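# Move two yellow wire connectors from case lid into junction box

## Task

Take yellow wire connectors from the lid of the tool case and get two of them into the steel junction box. Only one yellow one inside gives partial credit. The task fails if any other connector is in the box, whether loose or still gripped, and that includes a third yellow one.

## Robot and tools

Robot: two arms, left_arm and right_arm, each with a two-finger gripper and a wrist camera (cam_left_wrist, cam_right_wrist, both 896x504). Calibrated bases in the scene frame: left_arm at (-0.007, +0.254, +0.014) m, quat_wxyz (+1.000, 0, 0, -0.008); right_arm at (+0.017, -0.338, +0.003) m, quat_wxyz (+1.000, 0, 0, -0.021). Both bases have +z up.

Frames: the scene frame has its origin at table height, halfway between the nominal bases, +z up, +x pointing out over the table, and left_arm on the +y side. Arm names do not match image sides. Each arm reports its end_effector_position (m), end_effector_quat_wxyz, velocities and wrist-camera pose in its own base frame. Offsets in commands are taken along the axes of that arm's current Hand target. The gripper's fingers point along its +z and close along its y. The reported position is the spot between the pads, roughly 1 cm short of the fingertips. Reported poses may be off by a few cm, more when the arm is reaching far.

Command rows: every row has 14 numbers, each from -1 to 1. The first 7 are left_arm (dx, dy, dz, rx, ry, rz, opening) and the last 7 are right_arm, in the same order. Both arms always appear, even if only one moves. The six pose numbers are an offset from the Hand target as it stood when the action or move began. 1.0 equals 0.6 m of translation or 180 degrees of rotation. rx, ry, rz together form one rotation vector. The opening is absolute, not an offset: +1 is fully open (0.094 m) and -1 is closed. All six pose numbers at 0 re-request the current Hand target. For a gripper you want left alone, resend its present opening, because 0 means half open.

execute_actions(actions, cameras): actions is a list of actions. Each action is a table of at most 15 rows, one row per 1/30 s step, and it lasts 15 steps; a short table keeps repeating its final row. Every row counts from the start pose of its action, not from the row before it. Repeating the same offset in a later action moves the arm further. An empty list just returns the current state and images. cameras picks which images come back: omitted, null or ["all"] gives all, [] gives none, and an unknown name makes the call invalid.

move(target, speed, blend, opening_speed, blocking, cameras): target is one 14-number row, or a list of up to 15 rows. Every row is an offset from the same starting Hand targets, not from the previous row. The path is straight, and all arms finish together in 0.5 to 10 s. speed is in m/s, from 0.002 to 4.3, default 0.25; rotation is capped at twice that value in rad/s. You can give one speed or one per target. blend, in m, rounds off the corners in a list. opening_speed is the rate on the -1..1 scale per second, minimum 0.2; use a low value when closing on fragile parts. blocking=false returns after 0.5 s while the move keeps going. Moves do not avoid obstacles or the other arm. Fast moves lag and overshoot and hit harder. Keep paths away from an arm's own base so its shoulder posture does not flip. The result adds a line like move: done/off_target/moving/held/fault plus limits (paced = pose clipped, held = steps withheld).

wait(seconds 0 to 10): lets the scene run while the last commands are held. stop(): brakes a running move; it needs some distance to stop. zoom_image(camera, region [x0,y0,x1,y1], at most 504x504 px): gives a closer look at the latest image from that camera. finished_scene(scene=1): ends the scene for good. The box must hold the right connectors with no help from the robot.

Control behaviour: each step, the commanded orientation is limited to 40 degrees from the measured one. Friction and gravity can leave the gripper about 1 cm or more off its target; that is not contact. Waiting does not close this gap, but the next command re-requests the target. If the gripper still falls short, send the remaining distance as an offset. An arm blocked by an object keeps pushing until you command it back past the gripper.

Gripping: grip_measured uses the same scale as the opening. Empty, it reads up to about 2.7 mm too wide. On a hard part at full squeeze it reads about 3 mm (0.064) below the part width, and lower still on small or round parts. Full force (about 50 to 64 N per pad) starts roughly 0.05 below the touch reading, or 0.11 for small or round items. To release, command well above grip_measured.

Readings: Joint velocities shows "within noise" when the arm is still. Joint torques include gravity and have offsets; numbers 3 and 4 wrap at ±28 N m. Results from execute_actions list positions at some steps. Joint ranges (rad): waist -2.880 to 2.880, shoulder 0.000 to 3.142, elbow 0.000 to 3.019 (straight at 2.964), wrist pitch -1.693 to 1.571, wrist yaw -1.571 to 1.571, wrist roll -2.094 to 2.094.

Avoid: any contact or squeezing between the two arms, including gripping the other arm's fingers. The clearance check does not stop gripper-to-gripper collisions. Also avoid dropping or throwing parts, opening the fingers while still moving, fast impacts, and anything leaving the table. Loose items may sometimes get nudged. Keep holds short and do not press toward poses the arm cannot reach: motors heat up, a MOTOR HOT line warns at 85 °C, and at 100 °C the arm goes limp for 30 to 60 s or more. Wrist camera calibration, given per camera (K, distortion, T_world_to_cam in the arm's base frame), is approximate and lags during motion.

Each tool is called after ">>>" by a JSON object that holds its "op" and its "data", one argument or row to a line.

## Session

>>> {"op": "wait", "data": {
  "seconds": 0
}}

Scene clock: 0.00 s.
left_arm: end_effector_position=(+0.5005, -0.3528, +0.2458) grip_measured=+1.000 end_effector_quat_wxyz=(+0.133, +0.355, +0.909, -0.175) | right_arm: end_effector_position=(+0.8504, -0.0059, +0.3495) grip_measured=+1.000 end_effector_quat_wxyz=(+0.446, -0.139, +0.702, +0.537)
Joint positions: left_arm=[-0.53 1.737 1.68 -1.183 0.301 0.163 0.094] | right_arm=[-0.201 2.316 2.311 -0.083 -1.273 0.597 0.094]
Joint velocities: within noise
Joint torques (N m): no reading
Heat: left arm: hottest elbow 33 °C; right arm: hottest wrist pitch 36 °C.
Hand target: left_arm +0.5067, -0.3565, +0.2641; +0.153, +0.356, +0.904, -0.178 | right_arm +0.8536, -0.0065, +0.3495; +0.449, -0.142, +0.701, +0.536
Tool commands: left_gripper/opening=+1.0 right_gripper/opening=+1.0

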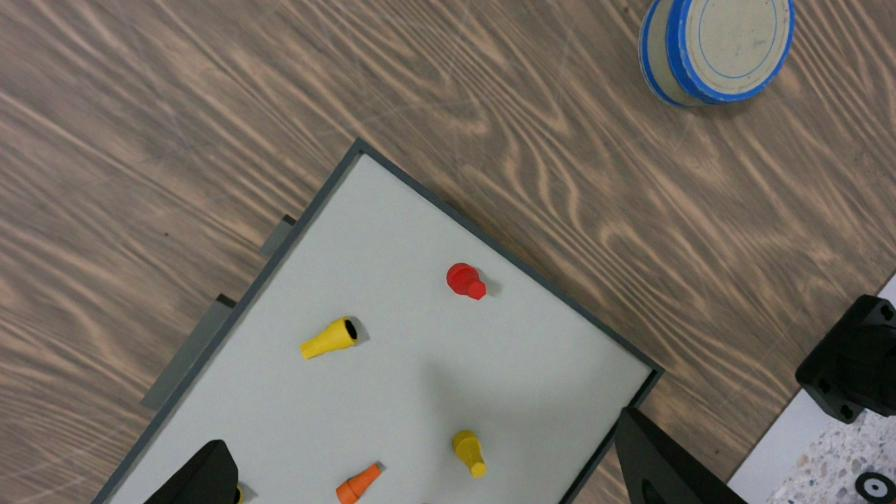

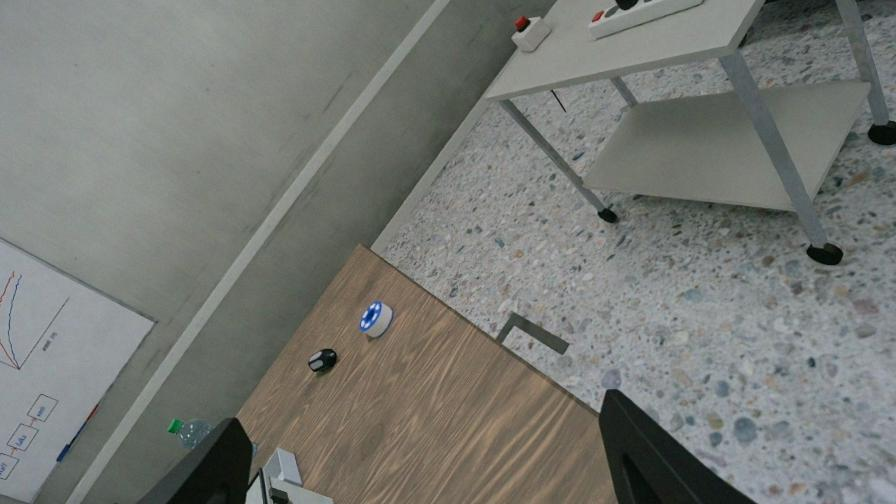

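>>> {"op": "move", "data": {
  "target": [0.142,0.071,-0.298,-0.117,0.1005,-0.234,1,0.4,0.486,-0.424,0.38,0.319,0.101,1],
  "speed": 0.4
}}

Scene clock: 34.87 s.
left_arm: end_effector_position=(+0.4468, -0.2020, +0.3619) grip_measured=+1.000 end_effector_quat_wxyz=(+0.063, +0.010, +0.998, -0.029) | right_arm: end_effector_position=(+0.4036, -0.0533, +0.3518) grip_measured=+1.000 end_effector_quat_wxyz=(+0.046, -0.002, +0.999, -0.006)
Joint positions: left_arm=[-0.423 1.562 1.816 -1.685 0.002 -0.403 0.094] | right_arm=[-0.13 1.366 1.581 -1.693 0 -0.134 0.094]
Joint velocities: within noise
Joint torques (N m): left_arm=[-0.44 -10.52 11.38 -0.05 -0.12 -0.23] | right_arm=[-0.5 -11.52 7.79 0.35 0.14 0.08]
Heat: left arm: hottest elbow 40 °C; right arm: hottest elbow 38 °C.
Hand target: left_arm +0.4503, -0.2000, +0.3798; +0.000, +0.000, +1.000, +0.000 | right_arm +0.4002, -0.0501, +0.3494; -0.001, +0.000, +1.000, -0.001
Off the commanded pose: left_arm 0.018 m, 8 deg | right_arm 0.005 m, 5 deg.
joint sent to its limit (left arm) — joint 4 (wrist pitch), lower limit. The joint targets are off in orientation, not in position.
joint sent to its limit (right arm) — joint 4 (wrist pitch), lower limit. The joint targets are off in orientation, not in position.
move: off_target (left_arm, right_arm)
camera_calibration:
cam_left_wrist: T_world_to_cam=[[-0.0764885, -0.992085, 0.0995808, -0.205283], [-0.899225, 0.111784, 0.422964, 0.322778], [-0.430748, -0.0571937, -0.900658, 0.607675], [0, 0, 0, 1]] pos_world=[0.536303, -0.204984, 0.431226]
cam_right_wrist: T_world_to_cam=[[-0.0564002, -0.994761, 0.0852595, -0.0668001], [-0.872135, 0.0906557, 0.480793, 0.233936], [-0.486003, -0.047241, -0.872679, 0.604179], [0, 0, 0, 1]] pos_world=[0.493889, -0.0591158, 0.420475]

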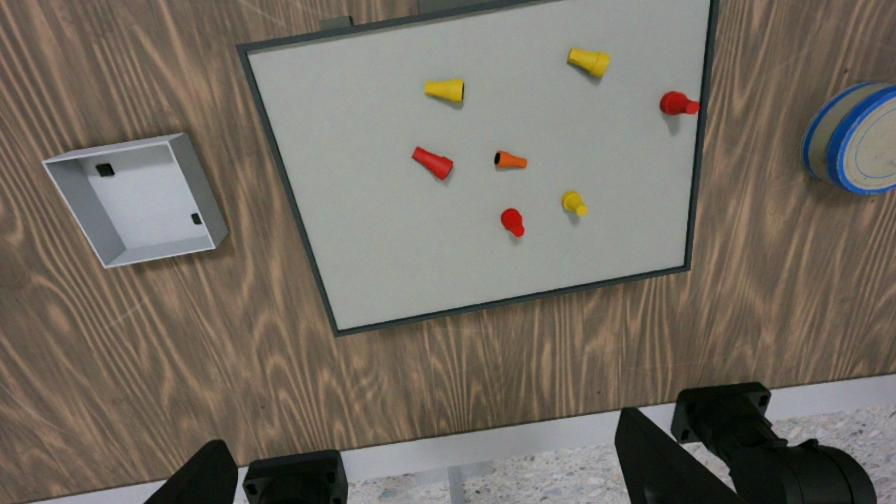

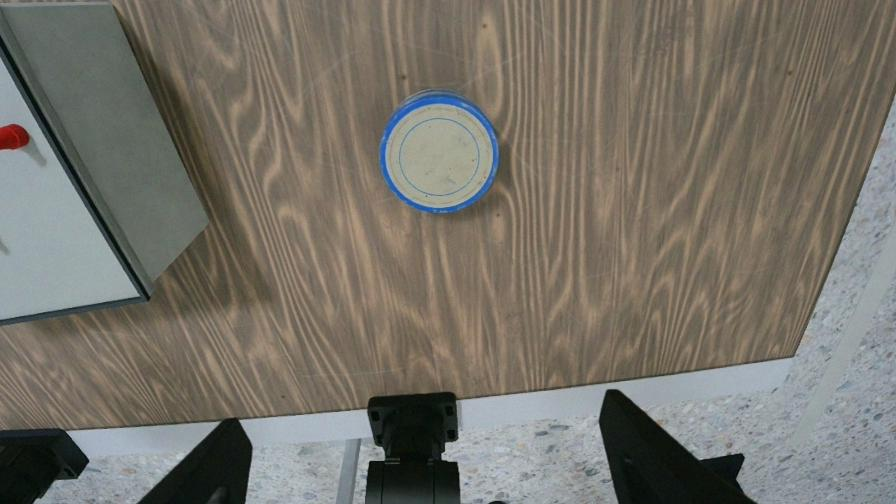

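>>> {"op": "move", "data": {
  "target": [-0.0873,-0.0533,0.2667,0,0,-0.452,0.3,0,0,0,0,0,0,1],
  "speed": 0.3,
  "cameras": ["cam_left_wrist"]
}}

Scene clock: 64.03 s.
left_arm: end_effector_position=(+0.5025, -0.2293, +0.2237) grip_measured=+0.302 end_effector_quat_wxyz=(+0.001, -0.648, +0.762, +0.001) | right_arm: end_effector_position=(+0.4036, -0.0533, +0.3518) grip_measured=+1.000 end_effector_quat_wxyz=(+0.046, -0.001, +0.999, -0.006)
Joint positions: left_arm=[-0.428 1.791 1.75 -1.531 -0.002 -1.838 0.061] | right_arm=[-0.13 1.366 1.581 -1.693 0 -0.133 0.094]
Joint velocities: within noise
Joint torques (N m): left_arm=[-1.38 -12.86 8.09 0.21 -0.01 -0.25] | right_arm=[-0.56 -11.75 7.79 0.38 0.14 0.04]
Heat: left arm: hottest elbow 47 °C; right arm: hottest shoulder 38 °C.
Hand target: left_arm +0.5024, -0.2322, +0.2198; +0.000, -0.651, +0.759, +0.000 | right_arm +0.4002, -0.0501, +0.3494; -0.001, +0.000, +1.000, -0.001
Off the commanded pose: left_arm 0.005 m, 1 deg | right_arm 0.005 m, 5 deg.
joint sent to its limit (right arm) — joint 4 (wrist pitch), lower limit. The joint targets are off in orientation, not in position.
move: off_target (right_arm)
camera_calibration:
cam_left_wrist: T_world_to_cam=[[0.977289, -0.206144, 0.0490983, -0.552296], [-0.199919, -0.820068, 0.53621, -0.155944], [-0.0702723, -0.533848, -0.842656, 0.202189], [0, 0, 0, 1]] pos_world=[0.522785, -0.133799, 0.281111]
Images, in order (width x height): cam_left_wrist 896x504.

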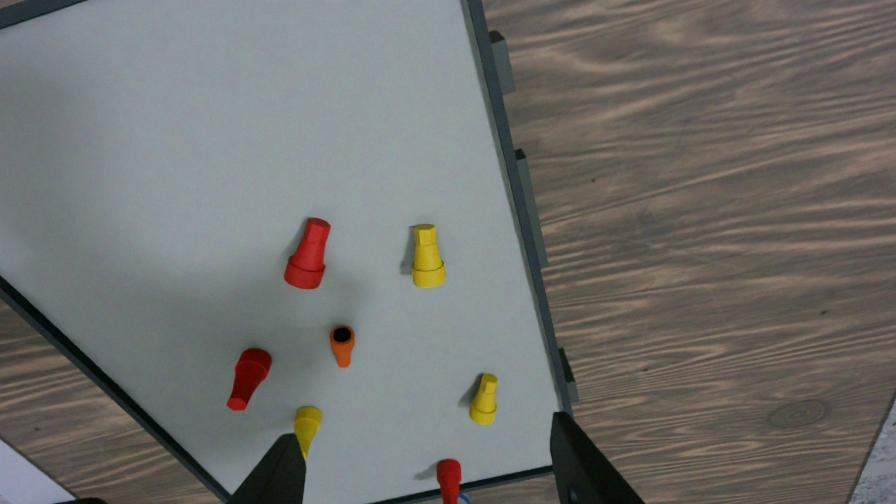

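>>> {"op": "move", "data": {
  "target": [0,-0.001,0.147,0,0,0,0.3,0,0,0,0,0,0,1],
  "speed": 0.12,
  "cameras": ["cam_left_wrist"]
}}

Scene clock: 77.77 s.
left_arm: end_effector_position=(+0.5035, -0.2298, +0.1341) grip_measured=+0.302 end_effector_quat_wxyz=(+0.000, -0.648, +0.761, +0.002) | right_arm: end_effector_position=(+0.4036, -0.0533, +0.3518) grip_measured=+1.000 end_effector_quat_wxyz=(+0.046, -0.001, +0.999, -0.006)
Joint positions: left_arm=[-0.428 1.833 1.571 -1.313 -0.002 -1.839 0.061] | right_arm=[-0.13 1.366 1.581 -1.693 0 -0.133 0.094]
Joint velocities: within noise
Joint torques (N m): left_arm=[-1.26 -13.22 7.92 0.24 -0.02 -0.24] | right_arm=[-0.56 -11.75 7.77 0.34 0.14 0.04]
Heat: left arm: hottest elbow 47 °C; right arm: hottest shoulder 38 °C.
Hand target: left_arm +0.5031, -0.2324, +0.1315; +0.000, -0.651, +0.759, +0.000 | right_arm +0.4002, -0.0501, +0.3494; -0.001, +0.000, +1.000, -0.001
Off the commanded pose: left_arm 0.004 m, 1 deg | right_arm 0.005 m, 5 deg.
joint sent to its limit (right arm) — joint 4 (wrist pitch), lower limit. The joint targets are off in orientation, not in position.
move: off_target (right_arm)
camera_calibration:
cam_left_wrist: T_world_to_cam=[[0.977577, -0.205377, 0.0465085, -0.548646], [-0.197929, -0.820781, 0.535857, -0.109297], [-0.071879, -0.533047, -0.843027, 0.127551], [0, 0, 0, 1]] pos_world=[0.523879, -0.134397, 0.191614]
Images, in order (width x height): cam_left_wrist 896x504.

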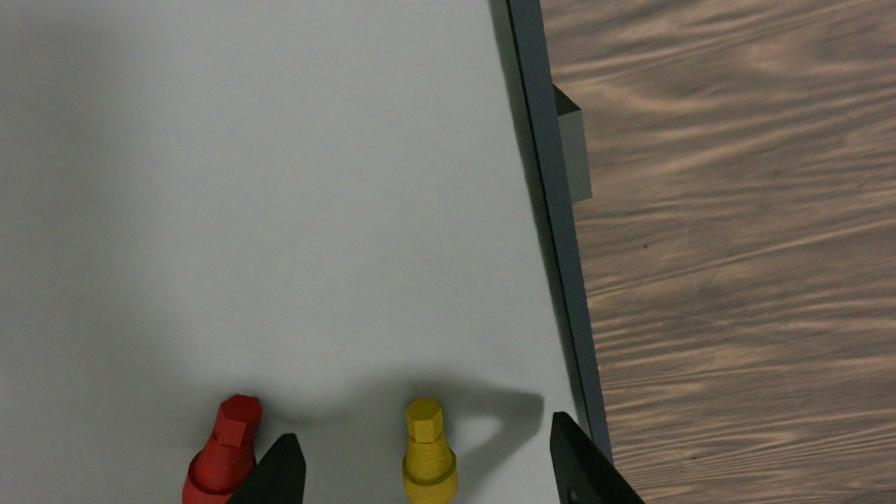

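>>> {"op": "move", "data": {
  "target": [
    [0,0,0.003,0,0,0,0.3,0,0,0,0,0,0,1],
    [0,0,0.003,0,0,0,-0.9,0,0,0,0,0,0,1]
  ],
  "opening_speed": 1,
  "speed": 0.1,
  "cameras": ["cam_left_wrist"]
}}

>>> {"op": "move", "data": {
  "target": [0,0,-0.15,0,0,0,-0.9,0,0,0,0,0,0,1],
  "speed": 0.2,
  "cameras": ["cam_left_wrist"]
}}

Scene clock: 88.50 s.
left_arm: end_effector_position=(+0.5046, -0.2304, +0.1341) grip_measured=-0.841 end_effector_quat_wxyz=(+0.001, -0.648, +0.761, +0.000) | right_arm: end_effector_position=(+0.4036, -0.0533, +0.3518) grip_measured=+1.000 end_effector_quat_wxyz=(+0.046, -0.001, +0.999, -0.006)
Joint positions: left_arm=[-0.428 1.833 1.571 -1.308 -0.001 -1.839 0.007] | right_arm=[-0.13 1.366 1.581 -1.693 0 -0.133 0.094]
Joint velocities: within noise
Joint torques (N m): left_arm=[-1.38 -13.33 7.64 0.21 -0.03 -0.23] | right_arm=[-0.62 -11.75 7.76 0.36 0.14 0.05]
Heat: left arm: hottest elbow 47 °C; right arm: hottest shoulder 38 °C.
Hand target: left_arm +0.5031, -0.2324, +0.1297; +0.000, -0.651, +0.759, +0.000 | right_arm +0.4002, -0.0501, +0.3494; -0.001, +0.000, +1.000, -0.001
Off the commanded pose: left_arm 0.005 m, 0 deg | right_arm 0.005 m, 5 deg.
joint sent to its limit (right arm) — joint 4 (wrist pitch), lower limit. The joint targets are off in orientation, not in position.
move: off_target (right_arm)
camera_calibration:
cam_left_wrist: T_world_to_cam=[[0.977356, -0.205286, 0.0513154, -0.550407], [-0.200321, -0.819499, 0.536929, -0.108172], [-0.0681711, -0.53505, -0.842066, 0.124913], [0, 0, 0, 1]] pos_world=[0.52479, -0.134803, 0.191509]
Images, in order (width x height): cam_left_wrist 896x504.

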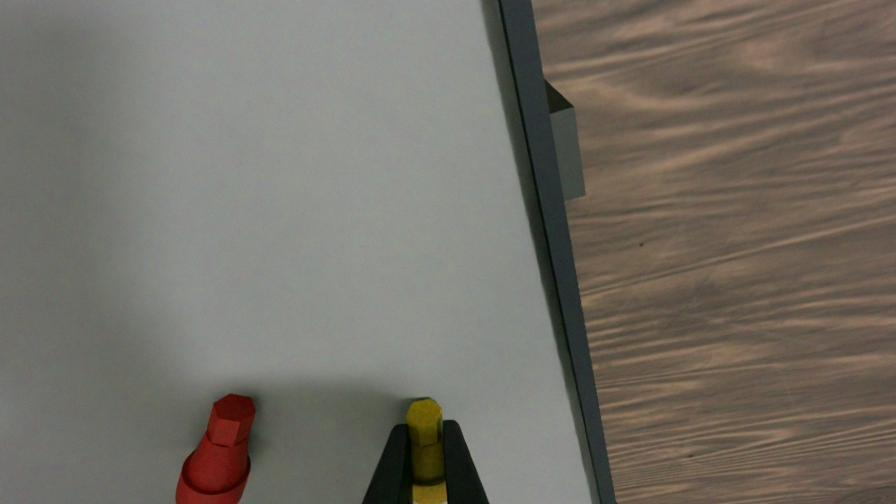

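Scene clock: 89.73 s.
left_arm: end_effector_position=(+0.4897, -0.2236, +0.1979) grip_measured=-0.844 end_effector_quat_wxyz=(-0.010, -0.648, +0.761, +0.022) | right_arm: end_effector_position=(+0.4036, -0.0533, +0.3518) grip_measured=+1.000 end_effector_quat_wxyz=(+0.046, -0.001, +0.999, -0.006)
Joint positions: left_arm=[-0.428 1.791 1.681 -1.51 -0.001 -1.839 0.007] | right_arm=[-0.13 1.366 1.581 -1.693 0 -0.133 0.094]
Joint velocities: within noise
Joint torques (N m): left_arm=[-1.32 -13.04 13.08 -0.49 -0.02 -0.24] | right_arm=[-0.56 -11.75 7.79 0.36 0.14 0.05]
Heat: left arm: hottest elbow 47 °C; right arm: hottest shoulder 38 °C.
Hand target: left_arm +0.5031, -0.2323, +0.2196; +0.000, -0.651, +0.759, +0.000 | right_arm +0.4002, -0.0501, +0.3494; -0.001, +0.000, +1.000, -0.001
Off the commanded pose: left_arm 0.027 m, 3 deg | right_arm 0.005 m, 5 deg.
joint sent to its limit (right arm) — joint 4 (wrist pitch), lower limit. The joint targets are off in orientation, not in position.
move: off_target (left_arm, right_arm)
camera_calibration:
cam_left_wrist: T_world_to_cam=[[0.978576, -0.205869, 0.00257162, -0.528746], [-0.176112, -0.830529, 0.5284, -0.152416], [-0.106645, -0.517533, -0.848992, 0.205369], [0, 0, 0, 1]] pos_world=[0.512477, -0.129152, 0.256253]
Images, in order (width x height): cam_left_wrist 896x504.

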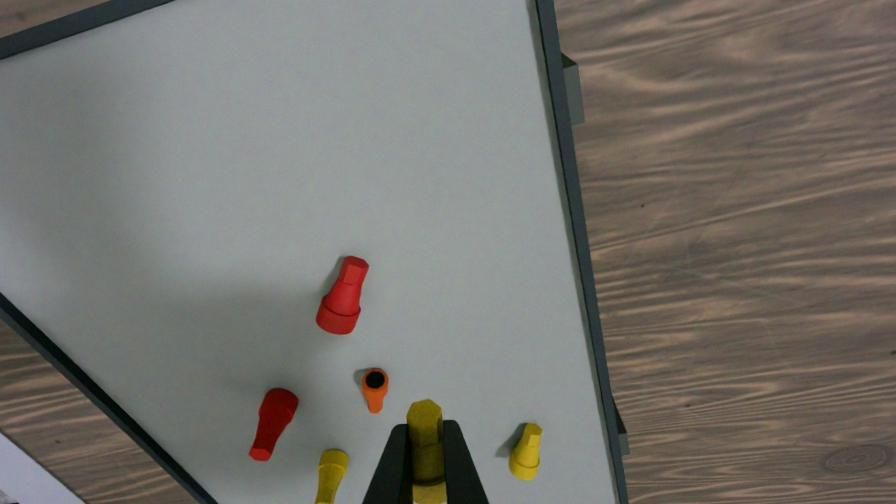

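>>> {"op": "move", "data": {
  "target": [-0.184,0.112,-0.033,0,0,0,-0.9,0,0,0,0,0,0,1],
  "speed": 0.3,
  "cameras": ["cam_left_wrist"]
}}

Scene clock: 97.13 s.
left_arm: end_effector_position=(+0.4563, -0.1105, +0.2392) grip_measured=-0.844 end_effector_quat_wxyz=(+0.001, -0.659, +0.753, +0.001) | right_arm: end_effector_position=(+0.4036, -0.0533, +0.3518) grip_measured=+1.000 end_effector_quat_wxyz=(+0.046, -0.001, +0.999, -0.006)
Joint positions: left_arm=[-0.237 1.568 1.504 -1.508 -0.002 -1.675 0.007] | right_arm=[-0.13 1.366 1.581 -1.693 0 -0.133 0.094]
Joint velocities: within noise
Joint torques (N m): left_arm=[-1.49 -10.7 8.01 -0.06 0 0.02] | right_arm=[-0.56 -11.69 7.77 0.36 0.14 0.04]
Heat: left arm: hottest elbow 49 °C; right arm: hottest shoulder 38 °C.
Hand target: left_arm +0.4534, -0.1129, +0.2395; +0.000, -0.651, +0.759, +0.000 | right_arm +0.4002, -0.0501, +0.3494; -0.001, +0.000, +1.000, -0.001
Off the commanded pose: left_arm 0.004 m, 1 deg | right_arm 0.005 m, 5 deg.
joint sent to its limit (right arm) — joint 4 (wrist pitch), lower limit. The joint targets are off in orientation, not in position.
move: off_target (right_arm)
camera_calibration:
cam_left_wrist: T_world_to_cam=[[0.982685, -0.178835, 0.048467, -0.482743], [-0.176693, -0.825745, 0.535654, -0.0871751], [-0.0557722, -0.534943, -0.843046, 0.26881], [0, 0, 0, 1]] pos_world=[0.473973, -0.0145175, 0.296712]
Images, in order (width x height): cam_left_wrist 896x504.

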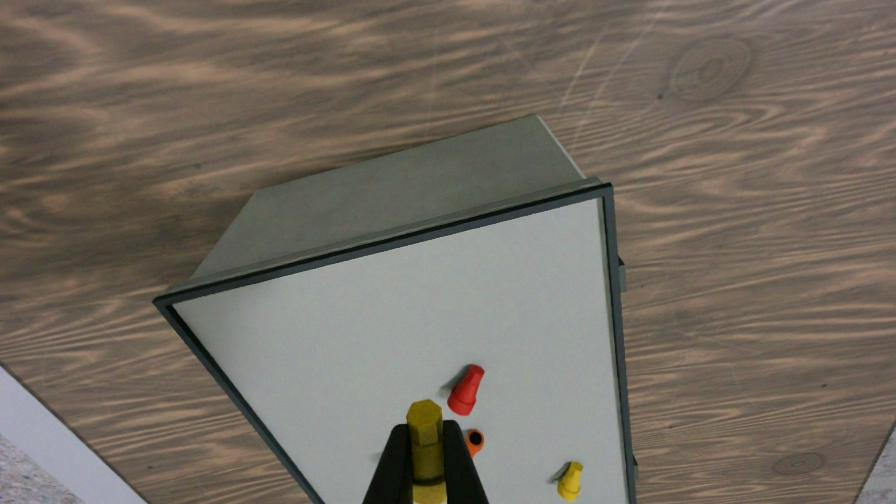

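>>> {"op": "move", "data": {
  "target": [-0.214,0.057,0.033,0,0,0,-0.9,0,0,0,0,0,0,1],
  "speed": 0.3,
  "cameras": ["cam_left_wrist"]
}}

Scene clock: 106.17 s.
left_arm: end_effector_position=(+0.4403, +0.0214, +0.2162) grip_measured=-0.844 end_effector_quat_wxyz=(-0.006, -0.658, +0.753, +0.006) | right_arm: end_effector_position=(+0.4036, -0.0533, +0.3518) grip_measured=+1.000 end_effector_quat_wxyz=(+0.046, -0.001, +0.999, -0.006)
Joint positions: left_arm=[0.049 1.51 1.377 -1.455 -0.002 -1.387 0.007] | right_arm=[-0.13 1.366 1.581 -1.693 0 -0.133 0.094]
Joint velocities: within noise
Joint torques (N m): left_arm=[-1.26 -10.46 7.86 0.24 0 0.05] | right_arm=[-0.56 -11.69 7.79 0.35 0.14 0.04]
Heat: left arm: hottest elbow 49 °C; right arm: hottest shoulder 38 °C.
Hand target: left_arm +0.4391, +0.0192, +0.2196; +0.000, -0.652, +0.759, +0.000 | right_arm +0.4002, -0.0501, +0.3494; -0.001, +0.000, +1.000, -0.001
Off the commanded pose: left_arm 0.004 m, 1 deg | right_arm 0.005 m, 5 deg.
joint sent to its limit (right arm) — joint 4 (wrist pitch), lower limit. The joint targets are off in orientation, not in position.
move: off_target (right_arm)
camera_calibration:
cam_left_wrist: T_world_to_cam=[[0.983025, -0.180625, 0.0322038, -0.438938], [-0.169223, -0.824774, 0.539547, 0.0270372], [-0.0708947, -0.535838, -0.841339, 0.325405], [0, 0, 0, 1]] pos_world=[0.459132, 0.117381, 0.273324]
Images, in order (width x height): cam_left_wrist 896x504.

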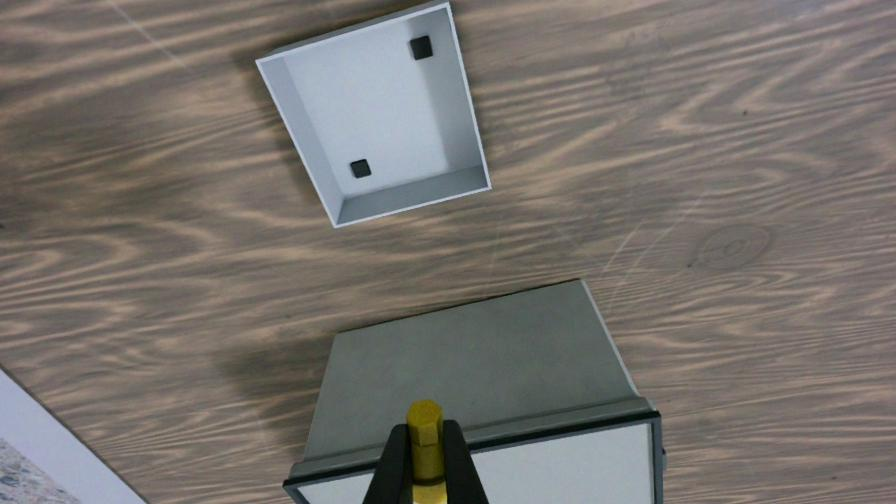

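>>> {"op": "move", "data": {
  "target": [
    [-0.0318,0.0785,0.2,0,0,0,-0.9,0,0,0,0,0,0,1],
    [-0.0318,0.0785,0.34,0,0,0,-0.9,0,0,0,0,0,0,1]
  ],
  "speed": [0.25,0.12],
  "cameras": ["cam_left_wrist"]
}}

Scene clock: 126.13 s.
left_arm: end_effector_position=(+0.3961, +0.0432, +0.0187) grip_measured=-0.844 end_effector_quat_wxyz=(+0.000, -0.654, +0.757, +0.001) | right_arm: end_effector_position=(+0.4036, -0.0533, +0.3518) grip_measured=+1.000 end_effector_quat_wxyz=(+0.046, -0.001, +0.999, -0.006)
Joint positions: left_arm=[0.109 1.606 0.92 -0.886 -0.002 -1.317 0.007] | right_arm=[-0.13 1.366 1.581 -1.693 0 -0.133 0.094]
Joint velocities: within noise
Joint torques (N m): left_arm=[-0.38 -8.29 6.34 0.25 0.01 0.03] | right_arm=[-0.62 -11.69 7.76 0.36 0.14 0.04]
Heat: left arm: hottest elbow 46 °C; right arm: hottest shoulder 38 °C.
Hand target: left_arm +0.3954, +0.0450, +0.0155; +0.000, -0.651, +0.759, +0.000 | right_arm +0.4002, -0.0501, +0.3494; -0.001, +0.000, +1.000, -0.001
Off the commanded pose: left_arm 0.004 m, 0 deg | right_arm 0.005 m, 5 deg.
joint sent to its limit (right arm) — joint 4 (wrist pitch), lower limit. The joint targets are off in orientation, not in position.
move: off_target (right_arm)
camera_calibration:
cam_left_wrist: T_world_to_cam=[[0.98045, -0.190788, 0.0481394, -0.38401], [-0.186501, -0.823055, 0.536468, 0.150957], [-0.0627304, -0.534958, -0.842547, 0.164513], [0, 0, 0, 1]] pos_world=[0.414976, 0.138989, 0.0761121]
Images, in order (width x height): cam_left_wrist 896x504.

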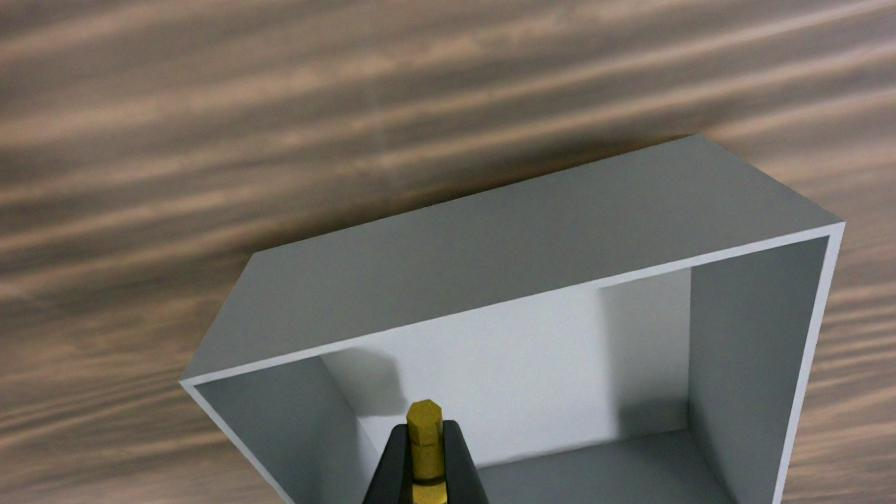

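>>> {"op": "move", "data": {
  "target": [
    [0,0,0.017,0,0,0,-0.9,0,0,0,0,0,0,1],
    [0,0,0.017,0,0,0,-0.55,0,0,0,0,0,0,1]
  ],
  "speed": 0.06,
  "opening_speed": 0.7,
  "cameras": ["cam_left_wrist"]
}}

>>> {"op": "move", "data": {
  "target": [0,0,-0.12,0,0,0,-0.55,0,0,0,0,0,0,1],
  "speed": 0.15,
  "cameras": ["cam_left_wrist"]
}}

Scene clock: 133.57 s.
left_arm: end_effector_position=(+0.3970, +0.0433, +0.0097) grip_measured=-0.552 end_effector_quat_wxyz=(+0.002, -0.654, +0.757, +0.000) | right_arm: end_effector_position=(+0.4036, -0.0533, +0.3518) grip_measured=+1.000 end_effector_quat_wxyz=(+0.046, -0.001, +0.999, -0.006)
Joint positions: left_arm=[0.109 1.624 0.912 -0.856 -0.002 -1.317 0.021] | right_arm=[-0.13 1.366 1.581 -1.693 0 -0.133 0.094]
Joint velocities: within noise
Joint torques (N m): left_arm=[-0.5 -8.29 6.12 0.28 0.01 0.02] | right_arm=[-0.62 -11.69 7.77 0.35 0.14 0.04]
Heat: left arm: hottest elbow 46 °C; right arm: hottest elbow 38 °C.
Hand target: left_arm +0.3953, +0.0450, +0.0054; +0.000, -0.652, +0.759, +0.000 | right_arm +0.4002, -0.0501, +0.3494; -0.001, +0.000, +1.000, -0.001
Off the commanded pose: left_arm 0.005 m, 0 deg | right_arm 0.005 m, 5 deg.
joint sent to its limit (right arm) — joint 4 (wrist pitch), lower limit. The joint targets are off in orientation, not in position.
move: off_target (right_arm)
camera_calibration:
cam_left_wrist: T_world_to_cam=[[0.980289, -0.190759, 0.0514196, -0.384415], [-0.188292, -0.823264, 0.535521, 0.156786], [-0.0598236, -0.534648, -0.842955, 0.155887], [0, 0, 0, 1]] pos_world=[0.415685, 0.13909, 0.0672098]
Images, in order (width x height): cam_left_wrist 896x504.

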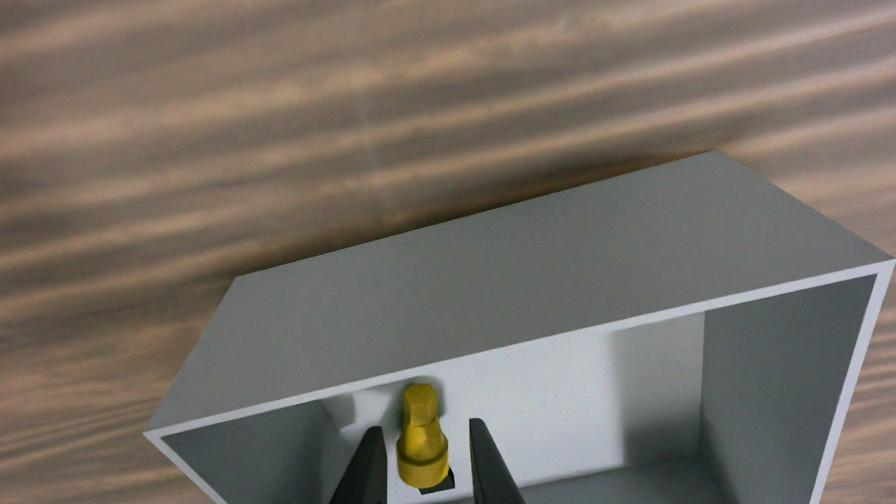

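Scene clock: 134.73 s.
left_arm: end_effector_position=(+0.3717, +0.0405, +0.0559) grip_measured=-0.552 end_effector_quat_wxyz=(-0.023, -0.653, +0.757, +0.017) | right_arm: end_effector_position=(+0.4036, -0.0533, +0.3518) grip_measured=+1.000 end_effector_quat_wxyz=(+0.046, -0.001, +0.999, -0.006)
Joint positions: left_arm=[0.109 1.517 0.932 -1.043 -0.002 -1.316 0.021] | right_arm=[-0.13 1.366 1.581 -1.693 0 -0.133 0.094]
Joint velocities: within noise
Joint torques (N m): left_arm=[-0.44 -8.76 11.4 -0.46 -0.03 0.01] | right_arm=[-0.56 -11.69 7.79 0.35 0.14 0.04]
Heat: left arm: hottest elbow 46 °C; right arm: hottest elbow 38 °C.
Hand target: left_arm +0.3954, +0.0451, +0.0775; +0.000, -0.651, +0.759, +0.000 | right_arm +0.4002, -0.0501, +0.3494; -0.001, +0.000, +1.000, -0.001
Off the commanded pose: left_arm 0.032 m, 3 deg | right_arm 0.005 m, 5 deg.
joint sent to its limit (right arm) — joint 4 (wrist pitch), lower limit. The joint targets are off in orientation, not in position.
move: off_target (left_arm, right_arm)
camera_calibration:
cam_left_wrist: T_world_to_cam=[[0.981491, -0.191434, -0.0054079, -0.359683], [-0.156828, -0.819627, 0.551015, 0.112248], [-0.109916, -0.539968, -0.834478, 0.210251], [0, 0, 0, 1]] pos_world=[0.393739, 0.136675, 0.111654]
Images, in order (width x height): cam_left_wrist 896x504.

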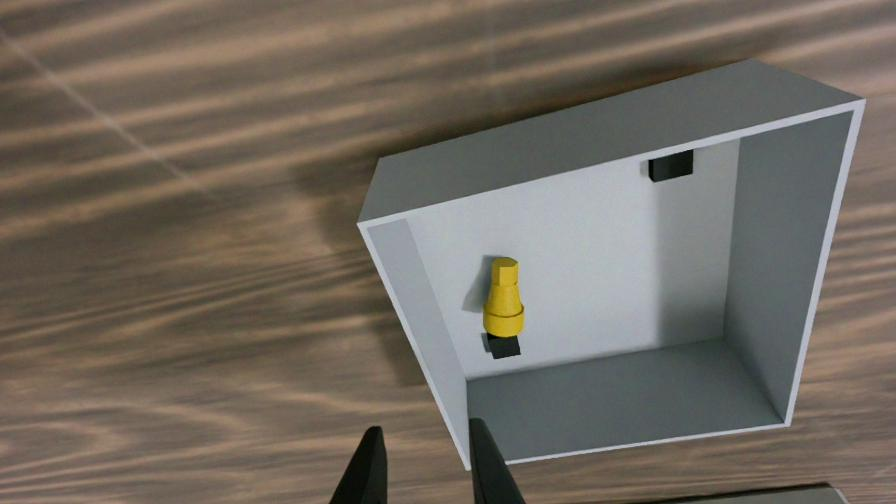

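>>> {"op": "move", "data": {
  "target": [
    [0,0,-0.24,0,0,0,-0.55,0,0,0,0,0,0,1],
    [0.5817,-0.28,-0.204,0,0,0.052,0.2,0,0,0,0,0,0,1]
  ],
  "speed": 0.35,
  "blend": [0.03,0],
  "cameras": ["cam_left_wrist"]
}}

Scene clock: 147.63 s.
left_arm: end_effector_position=(+0.4919, -0.3198, +0.1804) grip_measured=+0.198 end_effector_quat_wxyz=(-0.010, -0.580, +0.815, +0.021) | right_arm: end_effector_position=(+0.4036, -0.0533, +0.3518) grip_measured=+1.000 end_effector_quat_wxyz=(+0.046, -0.001, +0.999, -0.006)
Joint positions: left_arm=[-0.575 1.928 1.835 -1.524 0.003 -1.811 0.056] | right_arm=[-0.13 1.366 1.581 -1.693 0 -0.133 0.094]
Joint velocities: within noise
Joint torques (N m): left_arm=[-0.38 -14.15 13.42 -0.51 -0.21 -0.24] | right_arm=[-0.56 -11.69 7.77 0.36 0.14 0.04]
Heat: left arm: hottest elbow 48 °C; right arm: hottest elbow 38 °C.
Hand target: left_arm +0.5087, -0.3253, +0.2000; +0.000, -0.587, +0.809, +0.000 | right_arm +0.4002, -0.0501, +0.3494; -0.001, +0.000, +1.000, -0.001
Off the commanded pose: left_arm 0.026 m, 3 deg | right_arm 0.005 m, 5 deg.
joint sent to its limit (right arm) — joint 4 (wrist pitch), lower limit. The joint targets are off in orientation, not in position.
move: off_target (left_arm, right_arm); target 2's new opening was sent with left_arm's hand 0.026 m and 3 deg from that target
camera_calibration:
cam_left_wrist: T_world_to_cam=[[0.928277, -0.371871, 0.00359868, -0.579244], [-0.316288, -0.784365, 0.533603, -0.139946], [-0.195609, -0.49647, -0.845727, 0.19083], [0, 0, 0, 1]] pos_world=[0.530764, -0.230432, 0.238151]
Images, in order (width x height): cam_left_wrist 896x504.

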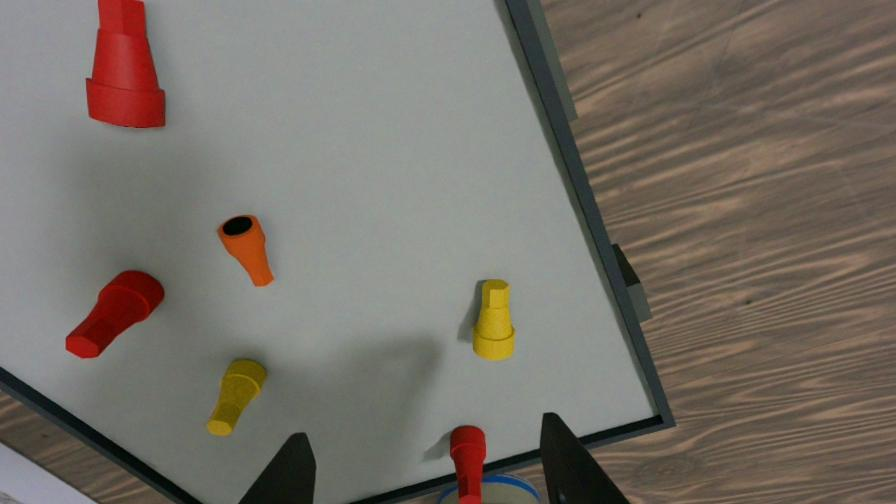

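>>> {"op": "move", "data": {
  "target": [
    [0.0046,-0.002,0.117,0,0,0,0.1,0,0,0,0,0,0,1]
  ],
  "speed": 0.12,
  "cameras": ["cam_left_wrist"]
}}

Scene clock: 156.27 s.
left_arm: end_effector_position=(+0.5068, -0.3294, +0.1306) grip_measured=+0.102 end_effector_quat_wxyz=(-0.003, -0.581, +0.814, +0.003) | right_arm: end_effector_position=(+0.4036, -0.0533, +0.3518) grip_measured=+1.000 end_effector_quat_wxyz=(+0.046, -0.001, +0.999, -0.006)
Joint positions: left_arm=[-0.575 1.971 1.77 -1.377 0.003 -1.815 0.052] | right_arm=[-0.13 1.366 1.581 -1.693 0 -0.133 0.094]
Joint velocities: within noise
Joint torques (N m): left_arm=[-0.79 -15.33 8.05 0.21 -0.21 -0.23] | right_arm=[-0.5 -11.75 7.77 0.35 0.14 0.05]
Heat: left arm: hottest elbow 51 °C; right arm: hottest elbow 38 °C.
Hand target: left_arm +0.5090, -0.3283, +0.1299; +0.000, -0.587, +0.809, +0.000 | right_arm +0.4002, -0.0501, +0.3494; -0.001, +0.000, +1.000, -0.001
Off the commanded pose: left_arm 0.003 m, 1 deg | right_arm 0.005 m, 5 deg.
joint sent to its limit (right arm) — joint 4 (wrist pitch), lower limit. The joint targets are off in orientation, not in position.
move: off_target (right_arm)
camera_calibration:
cam_left_wrist: T_world_to_cam=[[0.928925, -0.367865, 0.0421098, -0.600434], [-0.331036, -0.774166, 0.539521, -0.106194], [-0.165871, -0.515115, -0.840918, 0.125028], [0, 0, 0, 1]] pos_world=[0.543343, -0.238687, 0.187716]
Images, in order (width x height): cam_left_wrist 896x504.

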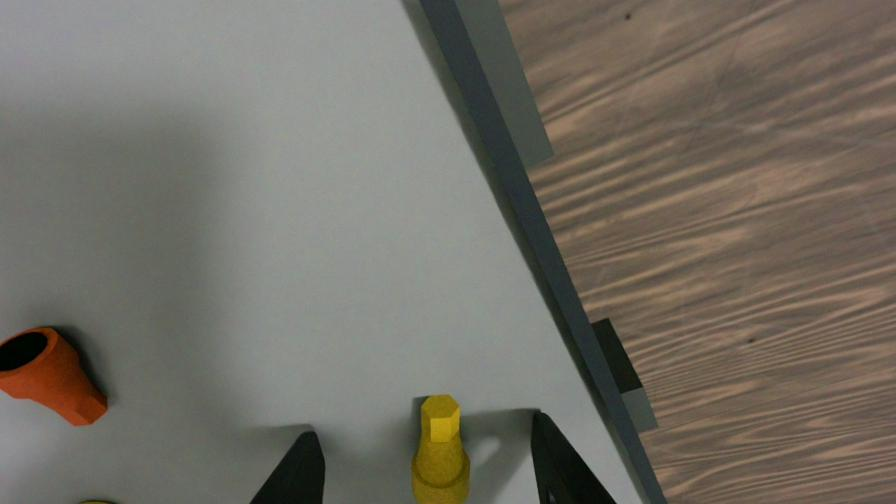

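>>> {"op": "move", "data": {
  "target": [
    [0,0,0,0,0,0,-0.9,0,0,0,0,0,0,1]
  ],
  "opening_speed": 1,
  "cameras": ["cam_left_wrist"]
}}

>>> {"op": "move", "data": {
  "target": [0,0,-0.17,0,0,0,-0.9,0,0,0,0,0,0,1],
  "speed": 0.2,
  "cameras": ["cam_left_wrist"]
}}

Scene clock: 163.10 s.
left_arm: end_effector_position=(+0.5068, -0.3294, +0.1306) grip_measured=-0.768 end_effector_quat_wxyz=(-0.003, -0.581, +0.814, +0.003) | right_arm: end_effector_position=(+0.4036, -0.0533, +0.3518) grip_measured=+1.000 end_effector_quat_wxyz=(+0.046, -0.001, +0.999, -0.006)
Joint positions: left_arm=[-0.575 1.971 1.77 -1.377 0.003 -1.816 0.011] | right_arm=[-0.13 1.366 1.581 -1.693 0 -0.133 0.094]
Joint velocities: within noise
Joint torques (N m): left_arm=[-0.79 -15.21 8.09 0.21 -0.21 -0.23] | right_arm=[-0.5 -11.75 7.77 0.36 0.14 0.05]
Heat: left arm: hottest elbow 50 °C; right arm: hottest elbow 38 °C.
Hand target: left_arm +0.5090, -0.3283, +0.1299; +0.000, -0.587, +0.809, +0.000 | right_arm +0.4002, -0.0501, +0.3494; -0.001, +0.000, +1.000, -0.001
Off the commanded pose: left_arm 0.003 m, 1 deg | right_arm 0.005 m, 5 deg.
joint sent to its limit (right arm) — joint 4 (wrist pitch), lower limit. The joint targets are off in orientation, not in position.
move: off_target (right_arm)
camera_calibration:
cam_left_wrist: T_world_to_cam=[[0.929079, -0.367478, 0.042106, -0.600425], [-0.330706, -0.774288, 0.539548, -0.106408], [-0.16567, -0.515207, -0.840902, 0.124893], [0, 0, 0, 1]] pos_world=[0.543343, -0.238687, 0.187716]
Images, in order (width x height): cam_left_wrist 896x504.

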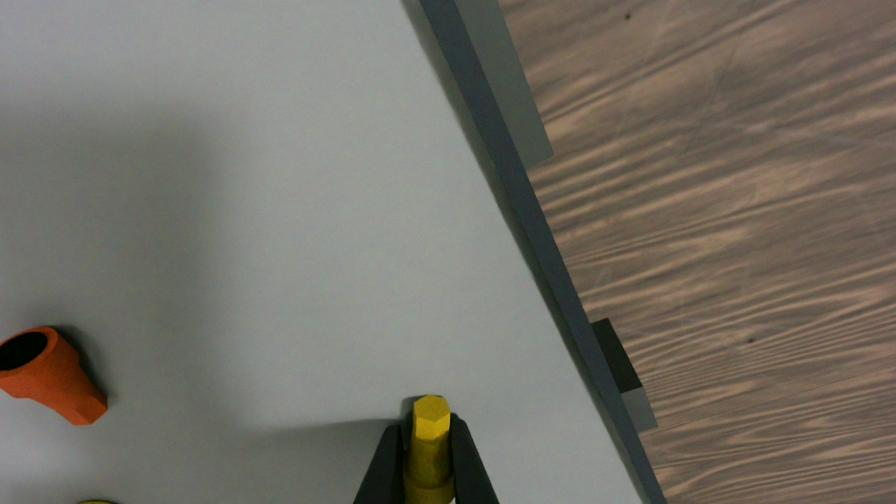

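Scene clock: 164.40 s.
left_arm: end_effector_position=(+0.4954, -0.3220, +0.2108) grip_measured=-0.768 end_effector_quat_wxyz=(-0.010, -0.581, +0.813, +0.022) | right_arm: end_effector_position=(+0.4036, -0.0533, +0.3518) grip_measured=+1.000 end_effector_quat_wxyz=(+0.046, -0.001, +0.999, -0.006)
Joint positions: left_arm=[-0.575 1.937 1.928 -1.61 0.003 -1.816 0.011] | right_arm=[-0.13 1.366 1.581 -1.693 0 -0.133 0.094]
Joint velocities: within noise
Joint torques (N m): left_arm=[-0.73 -14.39 13.44 -0.49 -0.2 -0.24] | right_arm=[-0.56 -11.69 7.77 0.35 0.14 0.04]
Heat: left arm: hottest elbow 50 °C; right arm: hottest elbow 38 °C.
Hand target: left_arm +0.5090, -0.3283, +0.2318; +0.000, -0.587, +0.809, +0.000 | right_arm +0.4002, -0.0501, +0.3494; -0.001, +0.000, +1.000, -0.001
Off the commanded pose: left_arm 0.026 m, 3 deg | right_arm 0.005 m, 5 deg.
joint sent to its limit (right arm) — joint 4 (wrist pitch), lower limit. The joint targets are off in orientation, not in position.
move: off_target (left_arm, right_arm)
camera_calibration:
cam_left_wrist: T_world_to_cam=[[0.929852, -0.367928, 0.00211505, -0.582626], [-0.312309, -0.786221, 0.533217, -0.159312], [-0.194523, -0.496473, -0.845976, 0.215694], [0, 0, 0, 1]] pos_world=[0.533958, -0.232532, 0.268652]
Images, in order (width x height): cam_left_wrist 896x504.

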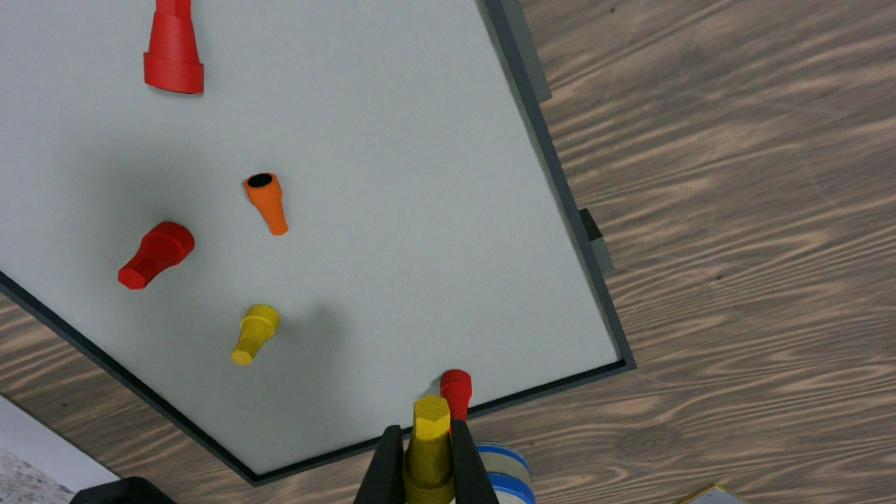

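>>> {"op": "move", "data": {
  "target": [
    [-0.5501,0.3098,0,0,0,-0.052,-0.9,0,0,0,0,0,0,1],
    [-0.5501,0.3098,0.31,0,0,-0.052,-0.9,0,0,0,0,0,0,1]
  ],
  "speed": [0.35,0.18],
  "blend": [0.02,0],
  "cameras": ["cam_left_wrist"]
}}

Scene clock: 176.60 s.
left_arm: end_effector_position=(+0.4334, +0.0456, +0.0472) grip_measured=-0.768 end_effector_quat_wxyz=(-0.002, -0.658, +0.753, +0.003) | right_arm: end_effector_position=(+0.4036, -0.0533, +0.3518) grip_measured=+1.000 end_effector_quat_wxyz=(+0.046, -0.001, +0.999, -0.006)
Joint positions: left_arm=[0.105 1.646 1.064 -0.995 -0.002 -1.332 0.011] | right_arm=[-0.13 1.366 1.581 -1.693 0 -0.133 0.094]
Joint velocities: within noise
Joint torques (N m): left_arm=[-1.44 -9.88 6.93 0.28 0 0.02] | right_arm=[-0.56 -11.75 7.79 0.34 0.14 0.04]
Heat: left arm: hottest elbow 53 °C; right arm: hottest elbow 38 °C.
Hand target: left_arm +0.4344, +0.0430, +0.0455; +0.000, -0.651, +0.759, +0.000 | right_arm +0.4002, -0.0501, +0.3494; -0.001, +0.000, +1.000, -0.001
Off the commanded pose: left_arm 0.003 m, 1 deg | right_arm 0.005 m, 5 deg.
joint sent to its limit (right arm) — joint 4 (wrist pitch), lower limit. The joint targets are off in orientation, not in position.
move: off_target (right_arm)
camera_calibration:
cam_left_wrist: T_world_to_cam=[[0.982717, -0.179956, 0.0433955, -0.422697], [-0.174784, -0.824798, 0.537735, 0.139563], [-0.0609764, -0.536026, -0.841996, 0.191474], [0, 0, 0, 1]] pos_world=[0.45146, 0.14168, 0.104516]
Images, in order (width x height): cam_left_wrist 896x504.

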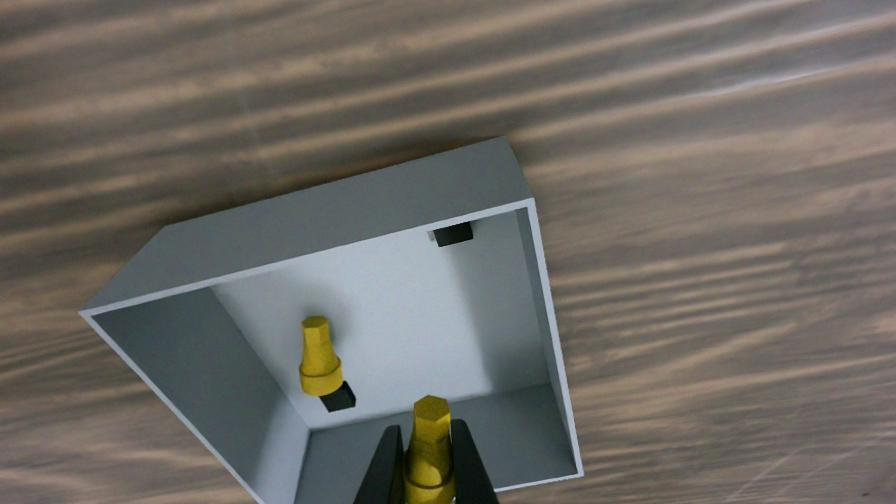

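>>> {"op": "move", "data": {
  "target": [
    [0,0,0.065,0,0,0,-0.9,0,0,0,0,0,0,1],
    [0,0,0.065,0,0,0,-0.5,0,0,0,0,0,0,1]
  ],
  "speed": 0.08,
  "opening_speed": 0.7,
  "cameras": ["cam_left_wrist"]
}}

>>> {"op": "move", "data": {
  "target": [0,0,-0.12,0,0,0,-0.5,0,0,0,0,0,0,1],
  "speed": 0.15,
  "cameras": ["cam_left_wrist"]
}}

Scene clock: 183.80 s.
left_arm: end_effector_position=(+0.4349, +0.0458, +0.0099) grip_measured=-0.503 end_effector_quat_wxyz=(+0.000, -0.658, +0.753, +0.001) | right_arm: end_effector_position=(+0.4036, -0.0533, +0.3518) grip_measured=+1.000 end_effector_quat_wxyz=(+0.046, -0.001, +0.999, -0.006)
Joint positions: left_arm=[0.105 1.708 1.026 -0.89 -0.002 -1.331 0.023] | right_arm=[-0.13 1.366 1.581 -1.693 0 -0.133 0.094]
Joint velocities: within noise
Joint torques (N m): left_arm=[-1.44 -9.76 6.35 0.28 0 0.02] | right_arm=[-0.56 -11.75 7.77 0.35 0.14 0.04]
Heat: left arm: hottest elbow 52 °C; right arm: hottest elbow 38 °C.
Hand target: left_arm +0.4346, +0.0430, +0.0066; +0.000, -0.651, +0.759, +0.000 | right_arm +0.4002, -0.0501, +0.3494; -0.001, +0.000, +1.000, -0.001
Off the commanded pose: left_arm 0.004 m, 1 deg | right_arm 0.005 m, 5 deg.
joint sent to its limit (right arm) — joint 4 (wrist pitch), lower limit. The joint targets are off in orientation, not in position.
move: off_target (right_arm)
camera_calibration:
cam_left_wrist: T_world_to_cam=[[0.982419, -0.180279, 0.0485068, -0.422518], [-0.177883, -0.825059, 0.536317, 0.161418], [-0.0566656, -0.535516, -0.842622, 0.158301], [0, 0, 0, 1]] pos_world=[0.452773, 0.141782, 0.0673118]
Images, in order (width x height): cam_left_wrist 896x504.

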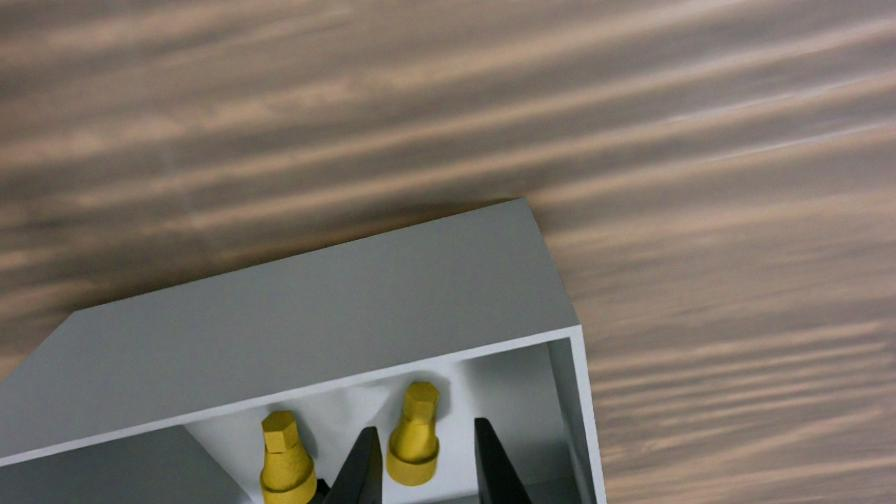

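Scene clock: 184.97 s.
left_arm: end_effector_position=(+0.4113, +0.0433, +0.0574) grip_measured=-0.502 end_effector_quat_wxyz=(-0.022, -0.658, +0.753, +0.017) | right_arm: end_effector_position=(+0.4036, -0.0533, +0.3518) grip_measured=+1.000 end_effector_quat_wxyz=(+0.046, -0.001, +0.999, -0.006)
Joint positions: left_arm=[0.105 1.608 1.046 -1.064 -0.002 -1.331 0.023] | right_arm=[-0.13 1.366 1.581 -1.693 0 -0.133 0.094]
Joint velocities: within noise
Joint torques (N m): left_arm=[-1.49 -10.05 11.4 -0.53 0 0.02] | right_arm=[-0.5 -11.75 7.76 0.36 0.14 0.04]
Heat: left arm: hottest elbow 52 °C; right arm: hottest elbow 38 °C.
Hand target: left_arm +0.4344, +0.0430, +0.0786; +0.000, -0.651, +0.759, +0.000 | right_arm +0.4002, -0.0501, +0.3494; -0.001, +0.000, +1.000, -0.001
Off the commanded pose: left_arm 0.031 m, 3 deg | right_arm 0.005 m, 5 deg.
joint sent to its limit (right arm) — joint 4 (wrist pitch), lower limit. The joint targets are off in orientation, not in position.
move: off_target (left_arm, right_arm)
camera_calibration:
cam_left_wrist: T_world_to_cam=[[0.983623, -0.180205, -0.00338655, -0.399628], [-0.148697, -0.821975, 0.549769, 0.116787], [-0.101855, -0.540262, -0.83531, 0.213946], [0, 0, 0, 1]] pos_world=[0.43224, 0.139568, 0.113152]
Images, in order (width x height): cam_left_wrist 896x504.

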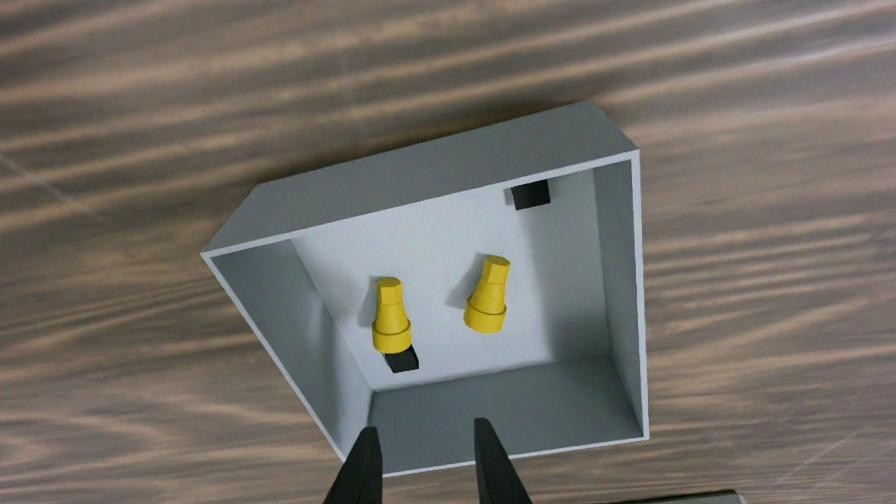

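>>> {"op": "finished_scene", "data": {

}}

The scene is finished: the task was done.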